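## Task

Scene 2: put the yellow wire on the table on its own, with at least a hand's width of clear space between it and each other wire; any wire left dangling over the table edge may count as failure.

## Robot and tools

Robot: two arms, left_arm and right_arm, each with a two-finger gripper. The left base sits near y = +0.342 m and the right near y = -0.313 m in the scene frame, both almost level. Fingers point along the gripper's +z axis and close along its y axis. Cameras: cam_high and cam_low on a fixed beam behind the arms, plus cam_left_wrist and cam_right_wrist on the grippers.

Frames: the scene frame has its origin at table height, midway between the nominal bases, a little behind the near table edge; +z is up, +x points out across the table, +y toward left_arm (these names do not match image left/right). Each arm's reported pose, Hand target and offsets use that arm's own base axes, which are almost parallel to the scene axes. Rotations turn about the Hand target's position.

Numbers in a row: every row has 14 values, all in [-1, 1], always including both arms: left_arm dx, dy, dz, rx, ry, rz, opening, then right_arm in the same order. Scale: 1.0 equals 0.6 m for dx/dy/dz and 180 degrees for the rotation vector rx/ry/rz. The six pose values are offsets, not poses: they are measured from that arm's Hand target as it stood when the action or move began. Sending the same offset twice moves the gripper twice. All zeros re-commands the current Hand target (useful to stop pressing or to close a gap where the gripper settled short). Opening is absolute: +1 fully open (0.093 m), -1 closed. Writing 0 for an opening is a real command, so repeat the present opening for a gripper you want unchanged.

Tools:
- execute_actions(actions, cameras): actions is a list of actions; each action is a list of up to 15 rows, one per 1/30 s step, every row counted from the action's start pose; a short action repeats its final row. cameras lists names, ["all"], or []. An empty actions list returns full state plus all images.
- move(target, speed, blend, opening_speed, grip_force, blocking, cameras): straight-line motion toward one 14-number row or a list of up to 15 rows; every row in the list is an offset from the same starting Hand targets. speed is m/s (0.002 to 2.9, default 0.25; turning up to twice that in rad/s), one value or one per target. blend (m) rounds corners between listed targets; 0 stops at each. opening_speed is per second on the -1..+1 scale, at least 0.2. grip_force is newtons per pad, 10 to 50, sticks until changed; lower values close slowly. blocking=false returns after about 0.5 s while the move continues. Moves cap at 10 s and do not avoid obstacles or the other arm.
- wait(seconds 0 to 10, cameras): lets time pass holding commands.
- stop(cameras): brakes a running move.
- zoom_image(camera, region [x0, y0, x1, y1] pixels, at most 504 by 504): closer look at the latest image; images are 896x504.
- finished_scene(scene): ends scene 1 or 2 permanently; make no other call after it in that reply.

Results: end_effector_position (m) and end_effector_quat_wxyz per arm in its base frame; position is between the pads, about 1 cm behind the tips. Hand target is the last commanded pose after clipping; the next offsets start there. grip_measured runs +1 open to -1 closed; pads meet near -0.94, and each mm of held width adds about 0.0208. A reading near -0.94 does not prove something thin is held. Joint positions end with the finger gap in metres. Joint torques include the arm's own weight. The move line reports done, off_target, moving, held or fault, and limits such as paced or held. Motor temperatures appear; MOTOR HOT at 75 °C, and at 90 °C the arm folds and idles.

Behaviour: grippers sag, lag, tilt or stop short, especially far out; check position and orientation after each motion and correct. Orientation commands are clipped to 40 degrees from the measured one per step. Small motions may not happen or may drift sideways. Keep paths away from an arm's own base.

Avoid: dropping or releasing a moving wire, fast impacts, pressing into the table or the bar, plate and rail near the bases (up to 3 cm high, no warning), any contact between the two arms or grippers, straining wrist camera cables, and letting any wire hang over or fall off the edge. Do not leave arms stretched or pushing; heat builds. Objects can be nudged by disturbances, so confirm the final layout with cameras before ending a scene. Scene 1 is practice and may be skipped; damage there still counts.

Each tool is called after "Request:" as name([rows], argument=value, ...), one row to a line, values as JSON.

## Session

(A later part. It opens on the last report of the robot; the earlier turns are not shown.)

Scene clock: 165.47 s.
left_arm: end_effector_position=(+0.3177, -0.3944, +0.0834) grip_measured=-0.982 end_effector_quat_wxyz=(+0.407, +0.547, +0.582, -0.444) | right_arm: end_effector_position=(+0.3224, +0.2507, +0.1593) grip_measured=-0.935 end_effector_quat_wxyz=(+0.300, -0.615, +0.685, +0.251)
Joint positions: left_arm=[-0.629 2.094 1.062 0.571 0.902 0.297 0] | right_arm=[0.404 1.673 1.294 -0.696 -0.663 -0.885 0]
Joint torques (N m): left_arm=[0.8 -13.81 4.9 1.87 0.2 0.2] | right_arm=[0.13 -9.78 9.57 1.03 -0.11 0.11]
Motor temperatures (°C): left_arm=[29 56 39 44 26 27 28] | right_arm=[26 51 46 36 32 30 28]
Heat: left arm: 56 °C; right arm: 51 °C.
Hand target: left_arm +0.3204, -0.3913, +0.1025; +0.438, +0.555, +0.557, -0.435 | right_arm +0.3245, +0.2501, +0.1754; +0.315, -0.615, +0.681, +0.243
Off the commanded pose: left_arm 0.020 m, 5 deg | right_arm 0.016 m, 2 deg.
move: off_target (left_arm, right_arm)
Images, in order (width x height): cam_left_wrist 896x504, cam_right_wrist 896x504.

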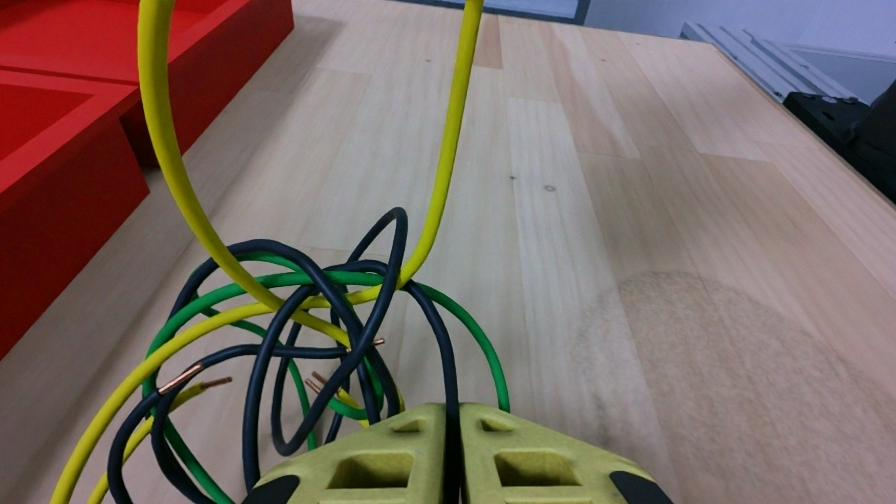

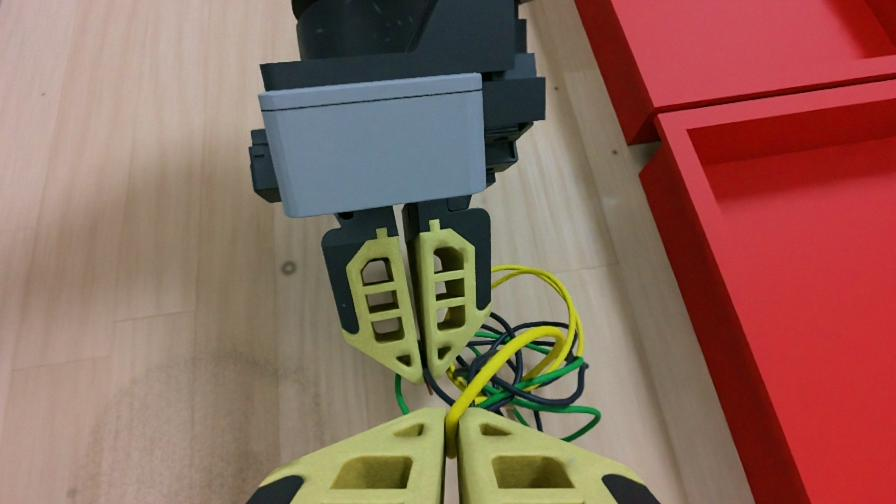

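Request:
move(target=[0.0,0.13,-0.05,0,0,0,-1, 0,-0.13,-0.06,0,0,0,-0.941665], speed=0.08, cameras=["cam_high","cam_left_wrist","cam_right_wrist"])

Scene clock: 173.97 s.
left_arm: end_effector_position=(+0.3177, -0.3198, +0.0600) grip_measured=-0.982 end_effector_quat_wxyz=(+0.418, +0.549, +0.569, -0.447) | right_arm: end_effector_position=(+0.3273, +0.1757, +0.1319) grip_measured=-0.935 end_effector_quat_wxyz=(+0.306, -0.612, +0.687, +0.244)
Joint positions: left_arm=[-0.455 2.068 0.881 0.64 1.066 0.438 0] | right_arm=[0.181 1.653 1.18 -0.756 -0.743 -1.14 0]
Joint torques (N m): left_arm=[1.51 -12.9 3.93 1.44 0.21 0.2] | right_arm=[-1.03 -9.03 6.52 0.73 -0.42 -0.14]
Motor temperatures (°C): left_arm=[29 58 39 44 26 27 28] | right_arm=[26 51 46 36 32 30 28]
Heat: left arm: 58 °C; right arm: 51 °C.
Hand target: left_arm +0.3205, -0.3133, +0.0726; +0.439, +0.555, +0.557, -0.435 | right_arm +0.3245, +0.1720, +0.1393; +0.314, -0.615, +0.681, +0.243
Off the commanded pose: left_arm 0.014 m, 3 deg | right_arm 0.009 m, 1 deg.
move: off_target (left_arm)
Images, in order (width x height): cam_high 896x504, cam_left_wrist 896x504, cam_right_wrist 896x504.

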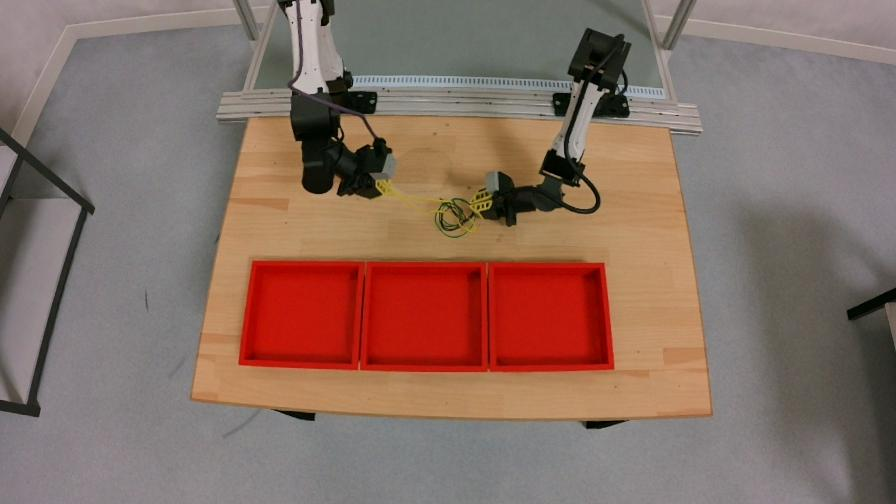

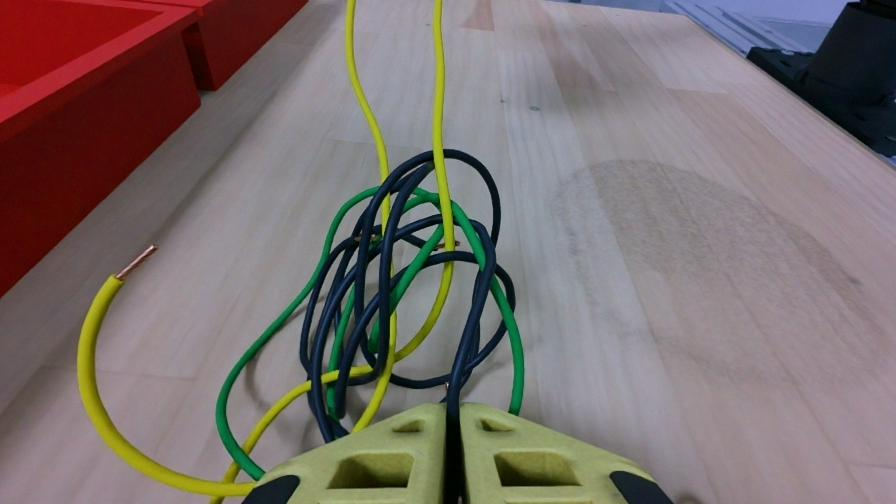

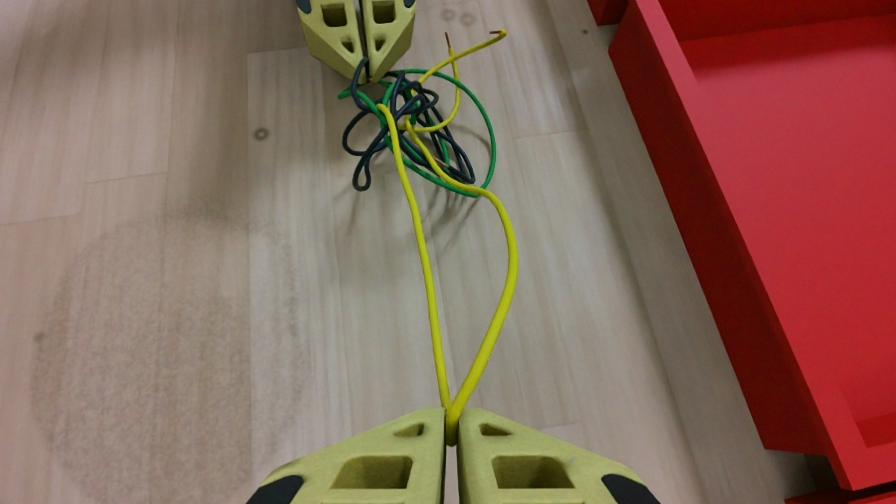

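Separating very well. Continue.

Request:
move(target=[0.0,0.22,-0.02,0,0,0.13,-1, 0,-0.22,-0.1,0,0,-0.08,-0.941665], speed=0.1, cameras=["cam_high","cam_left_wrist","cam_right_wrist"])

Request:
zoom_image(camera="cam_high", region=[330, 160, 610, 260])

Scene clock: 185.03 s.
left_arm: end_effector_position=(+0.3151, -0.1851, +0.0473) grip_measured=-0.982 end_effector_quat_wxyz=(+0.491, +0.427, +0.671, -0.356) | right_arm: end_effector_position=(+0.3214, +0.0389, +0.0804) grip_measured=-0.935 end_effector_quat_wxyz=(+0.328, -0.520, +0.763, +0.200)
Joint positions: left_arm=[-0.132 1.893 0.445 0.935 1.002 0.383 0] | right_arm=[-0.251 1.641 0.973 -0.728 -0.773 -1.376 0]
Joint torques (N m): left_arm=[0.77 -9.63 2.97 1.82 0.01 -0.08] | right_arm=[-0.12 -4.94 5.53 0.86 -0.55 -0.12]
Motor temperatures (°C): left_arm=[29 60 38 43 26 27 28] | right_arm=[26 49 44 36 32 30 28]
Heat: left arm: 60 °C; right arm: 49 °C.
Hand target: left_arm +0.3203, -0.1813, +0.0605; +0.518, +0.431, +0.658, -0.337 | right_arm +0.3245, +0.0401, +0.0793; +0.342, -0.525, +0.753, +0.202
Off the commanded pose: left_arm 0.015 m, 4 deg | right_arm 0.003 m, 2 deg.
move: off_target (left_arm)
Images, in order (width x height): cam_high 896x504, cam_left_wrist 896x504, cam_right_wrist 896x504.

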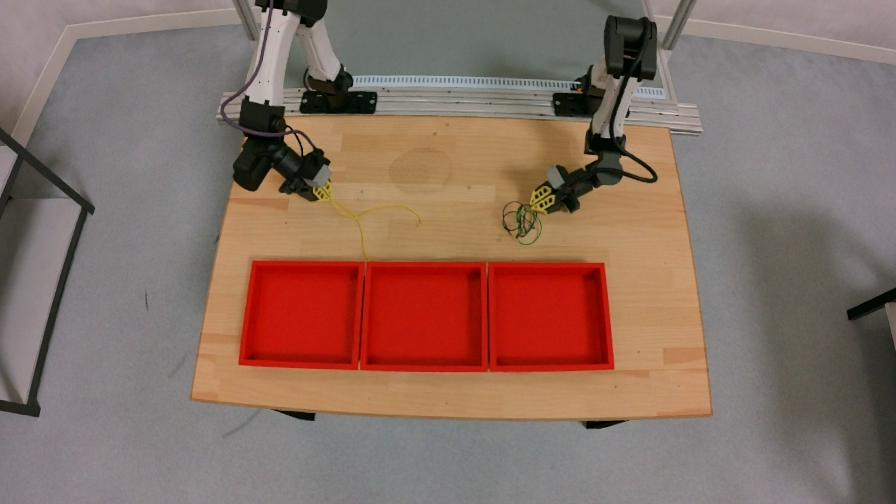

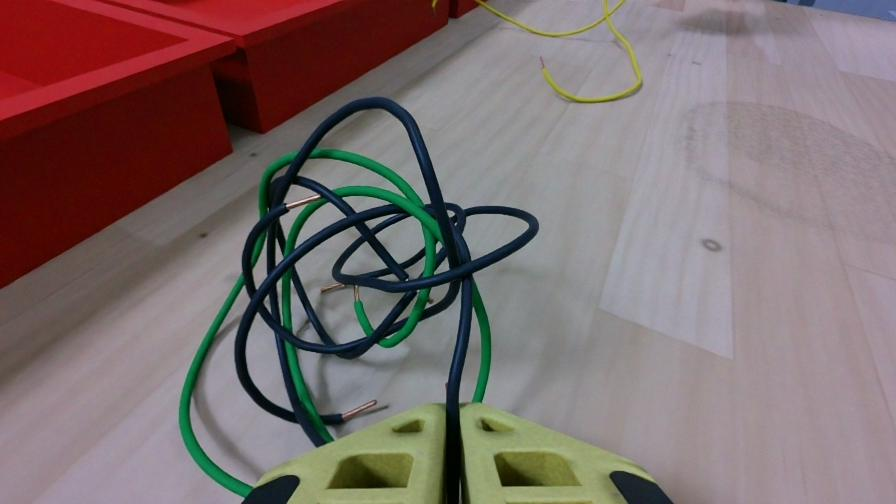

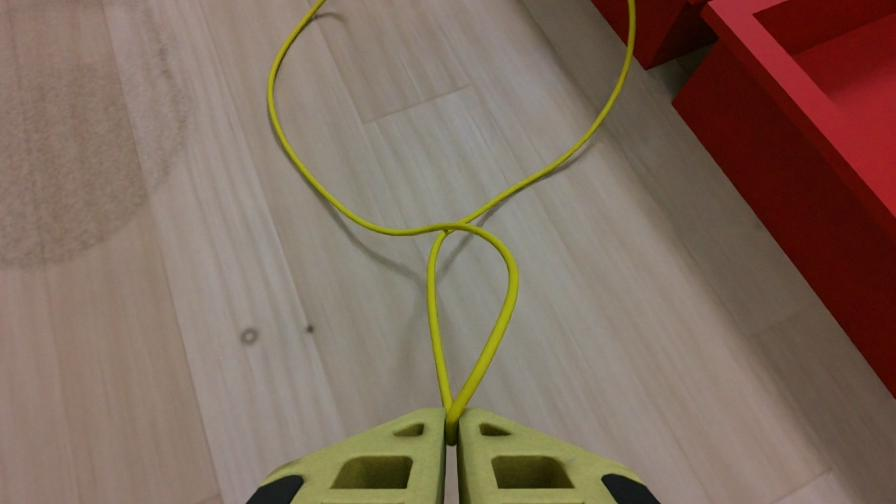

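Scaled by 1.800.

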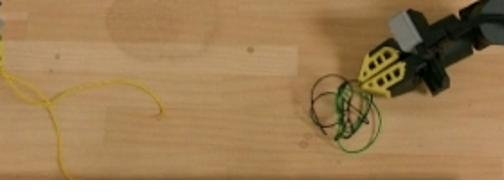

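Request:
move(target=[0.0,0.02,-0.05,0,0,0,-1, -0.04,-0.03,-0.085,0,0,0,-0.941665], speed=0.15)

Request:
move([
  [0,0,0,0,0,0,-0.5, 0,0,0,0,0,0,-0.5],
  [0,0.05,0.15,0,0,0,-0.5, 0,-0.05,0.15,0,0,0,-0.5],
], opening_speed=0.6, speed=0.12, cameras=["cam_high","cam_left_wrist","cam_right_wrist"])

Scene clock: 194.37 s.
left_arm: end_effector_position=(+0.3210, -0.1744, +0.0354) grip_measured=-0.982 end_effector_quat_wxyz=(+0.511, +0.431, +0.657, -0.348) | right_arm: end_effector_position=(+0.2975, +0.0211, +0.0283) grip_measured=-0.935 end_effector_quat_wxyz=(+0.327, -0.520, +0.763, +0.202)
Joint positions: left_arm=[-0.09 2.001 0.445 1.074 1.037 0.404 0] | right_arm=[-0.34 1.716 0.819 -0.593 -0.786 -1.504 0]
Joint torques (N m): left_arm=[1.13 -5.59 1.96 1.71 0.06 0.13] | right_arm=[-0.31 -5.09 5.26 0.61 -0.59 -0.11]
Motor temperatures (°C): left_arm=[29 59 37 45 26 27 28] | right_arm=[26 47 43 36 32 30 28]
Heat: left arm: 59 °C; right arm: 47 °C.
Hand target: left_arm +0.3204, -0.1693, +0.0305; +0.518, +0.431, +0.658, -0.337 | right_arm +0.3005, +0.0221, +0.0283; +0.342, -0.525, +0.753, +0.202
Off the commanded pose: left_arm 0.007 m, 1 deg | right_arm 0.003 m, 2 deg.
move: done

Scene clock: 197.97 s.
left_arm: end_effector_position=(+0.3125, -0.1414, +0.1032) grip_measured=-0.502 end_effector_quat_wxyz=(+0.496, +0.413, +0.678, -0.352) | right_arm: end_effector_position=(+0.2951, -0.0070, +0.1063) grip_measured=-0.502 end_effector_quat_wxyz=(+0.322, -0.517, +0.764, +0.212)
Joint positions: left_arm=[0.032 1.568 0.494 0.439 1.117 0.515 0.021] | right_arm=[-0.441 1.644 1.089 -1.064 -0.79 -1.651 0.021]
Joint torques (N m): left_arm=[0.76 -7.88 9.31 1.14 0.36 0.24] | right_arm=[-0.36 -7.49 7.94 0 -0.52 -0.13]
Motor temperatures (°C): left_arm=[29 58 37 44 26 27 28] | right_arm=[26 47 43 35 32 30 28]
Heat: left arm: 58 °C; right arm: 47 °C.
Hand target: left_arm +0.3204, -0.1393, +0.1206; +0.518, +0.431, +0.658, -0.337 | right_arm +0.3005, -0.0079, +0.1184; +0.342, -0.525, +0.753, +0.202
Off the commanded pose: left_arm 0.019 m, 4 deg | right_arm 0.013 m, 3 deg.
move: off_target (left_arm, right_arm)
Images, in order (width x height): cam_high 896x504, cam_left_wrist 896x504, cam_right_wrist 896x504.

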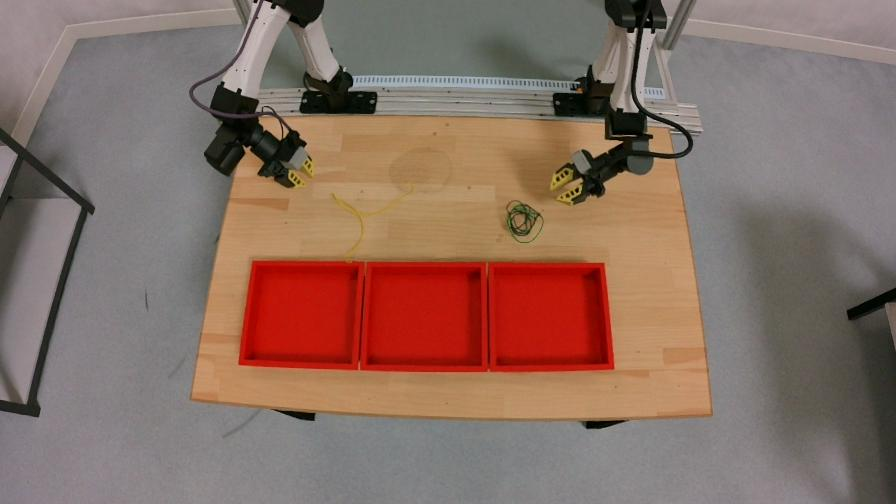

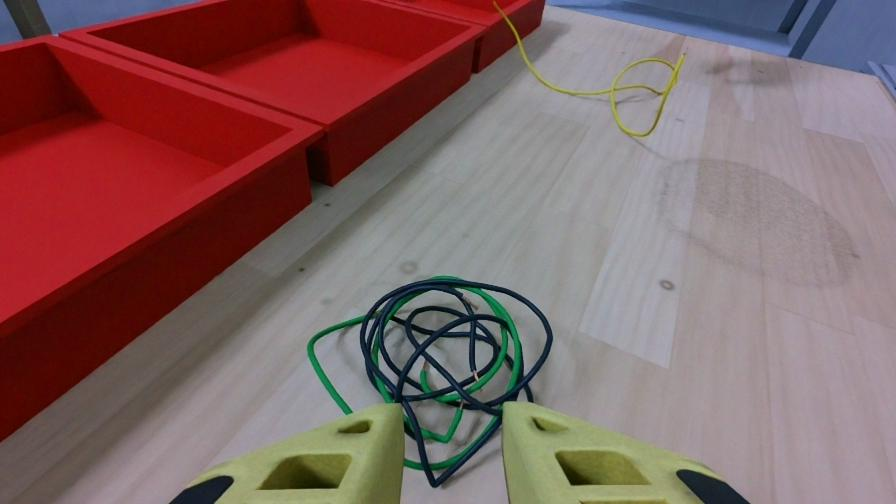

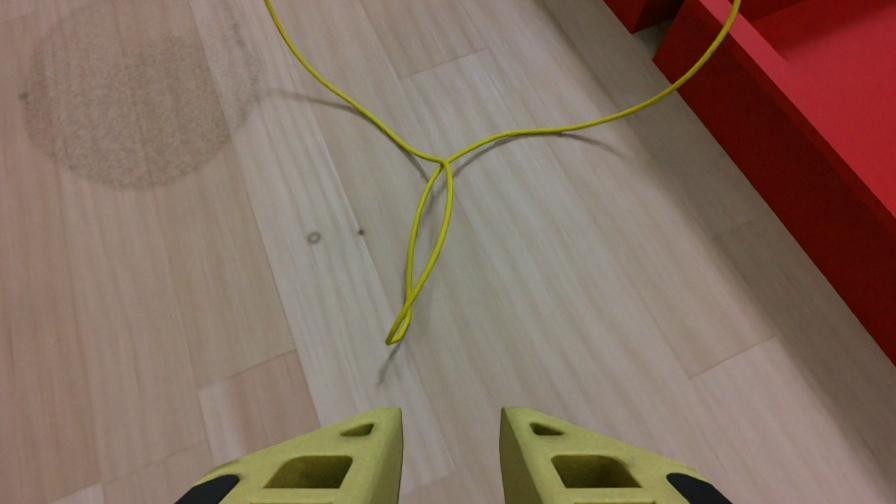

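Request:
zoom_image(camera="cam_high", region=[320, 170, 430, 280])

Request:
zoom_image(camera="cam_left_wrist", region=[440, 0, 720, 160])

Scaled by 4.582.

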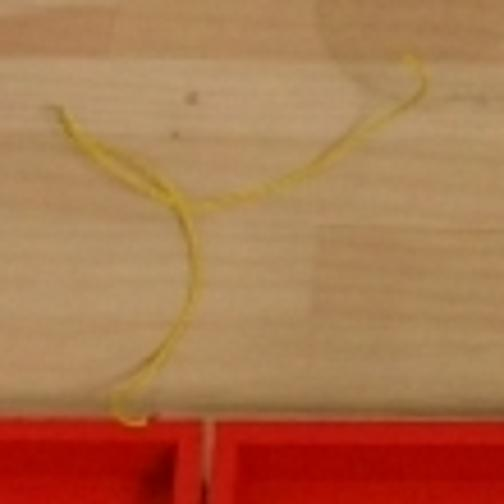

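Scaled by 1.800.

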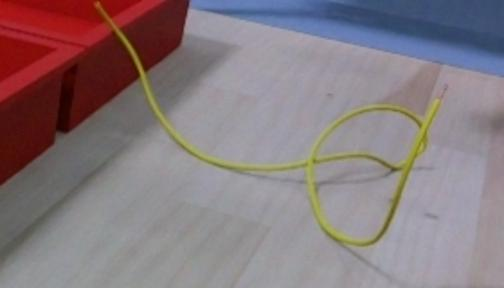

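Request:
finished_scene(scene=2)

The scene is finished: the task was done.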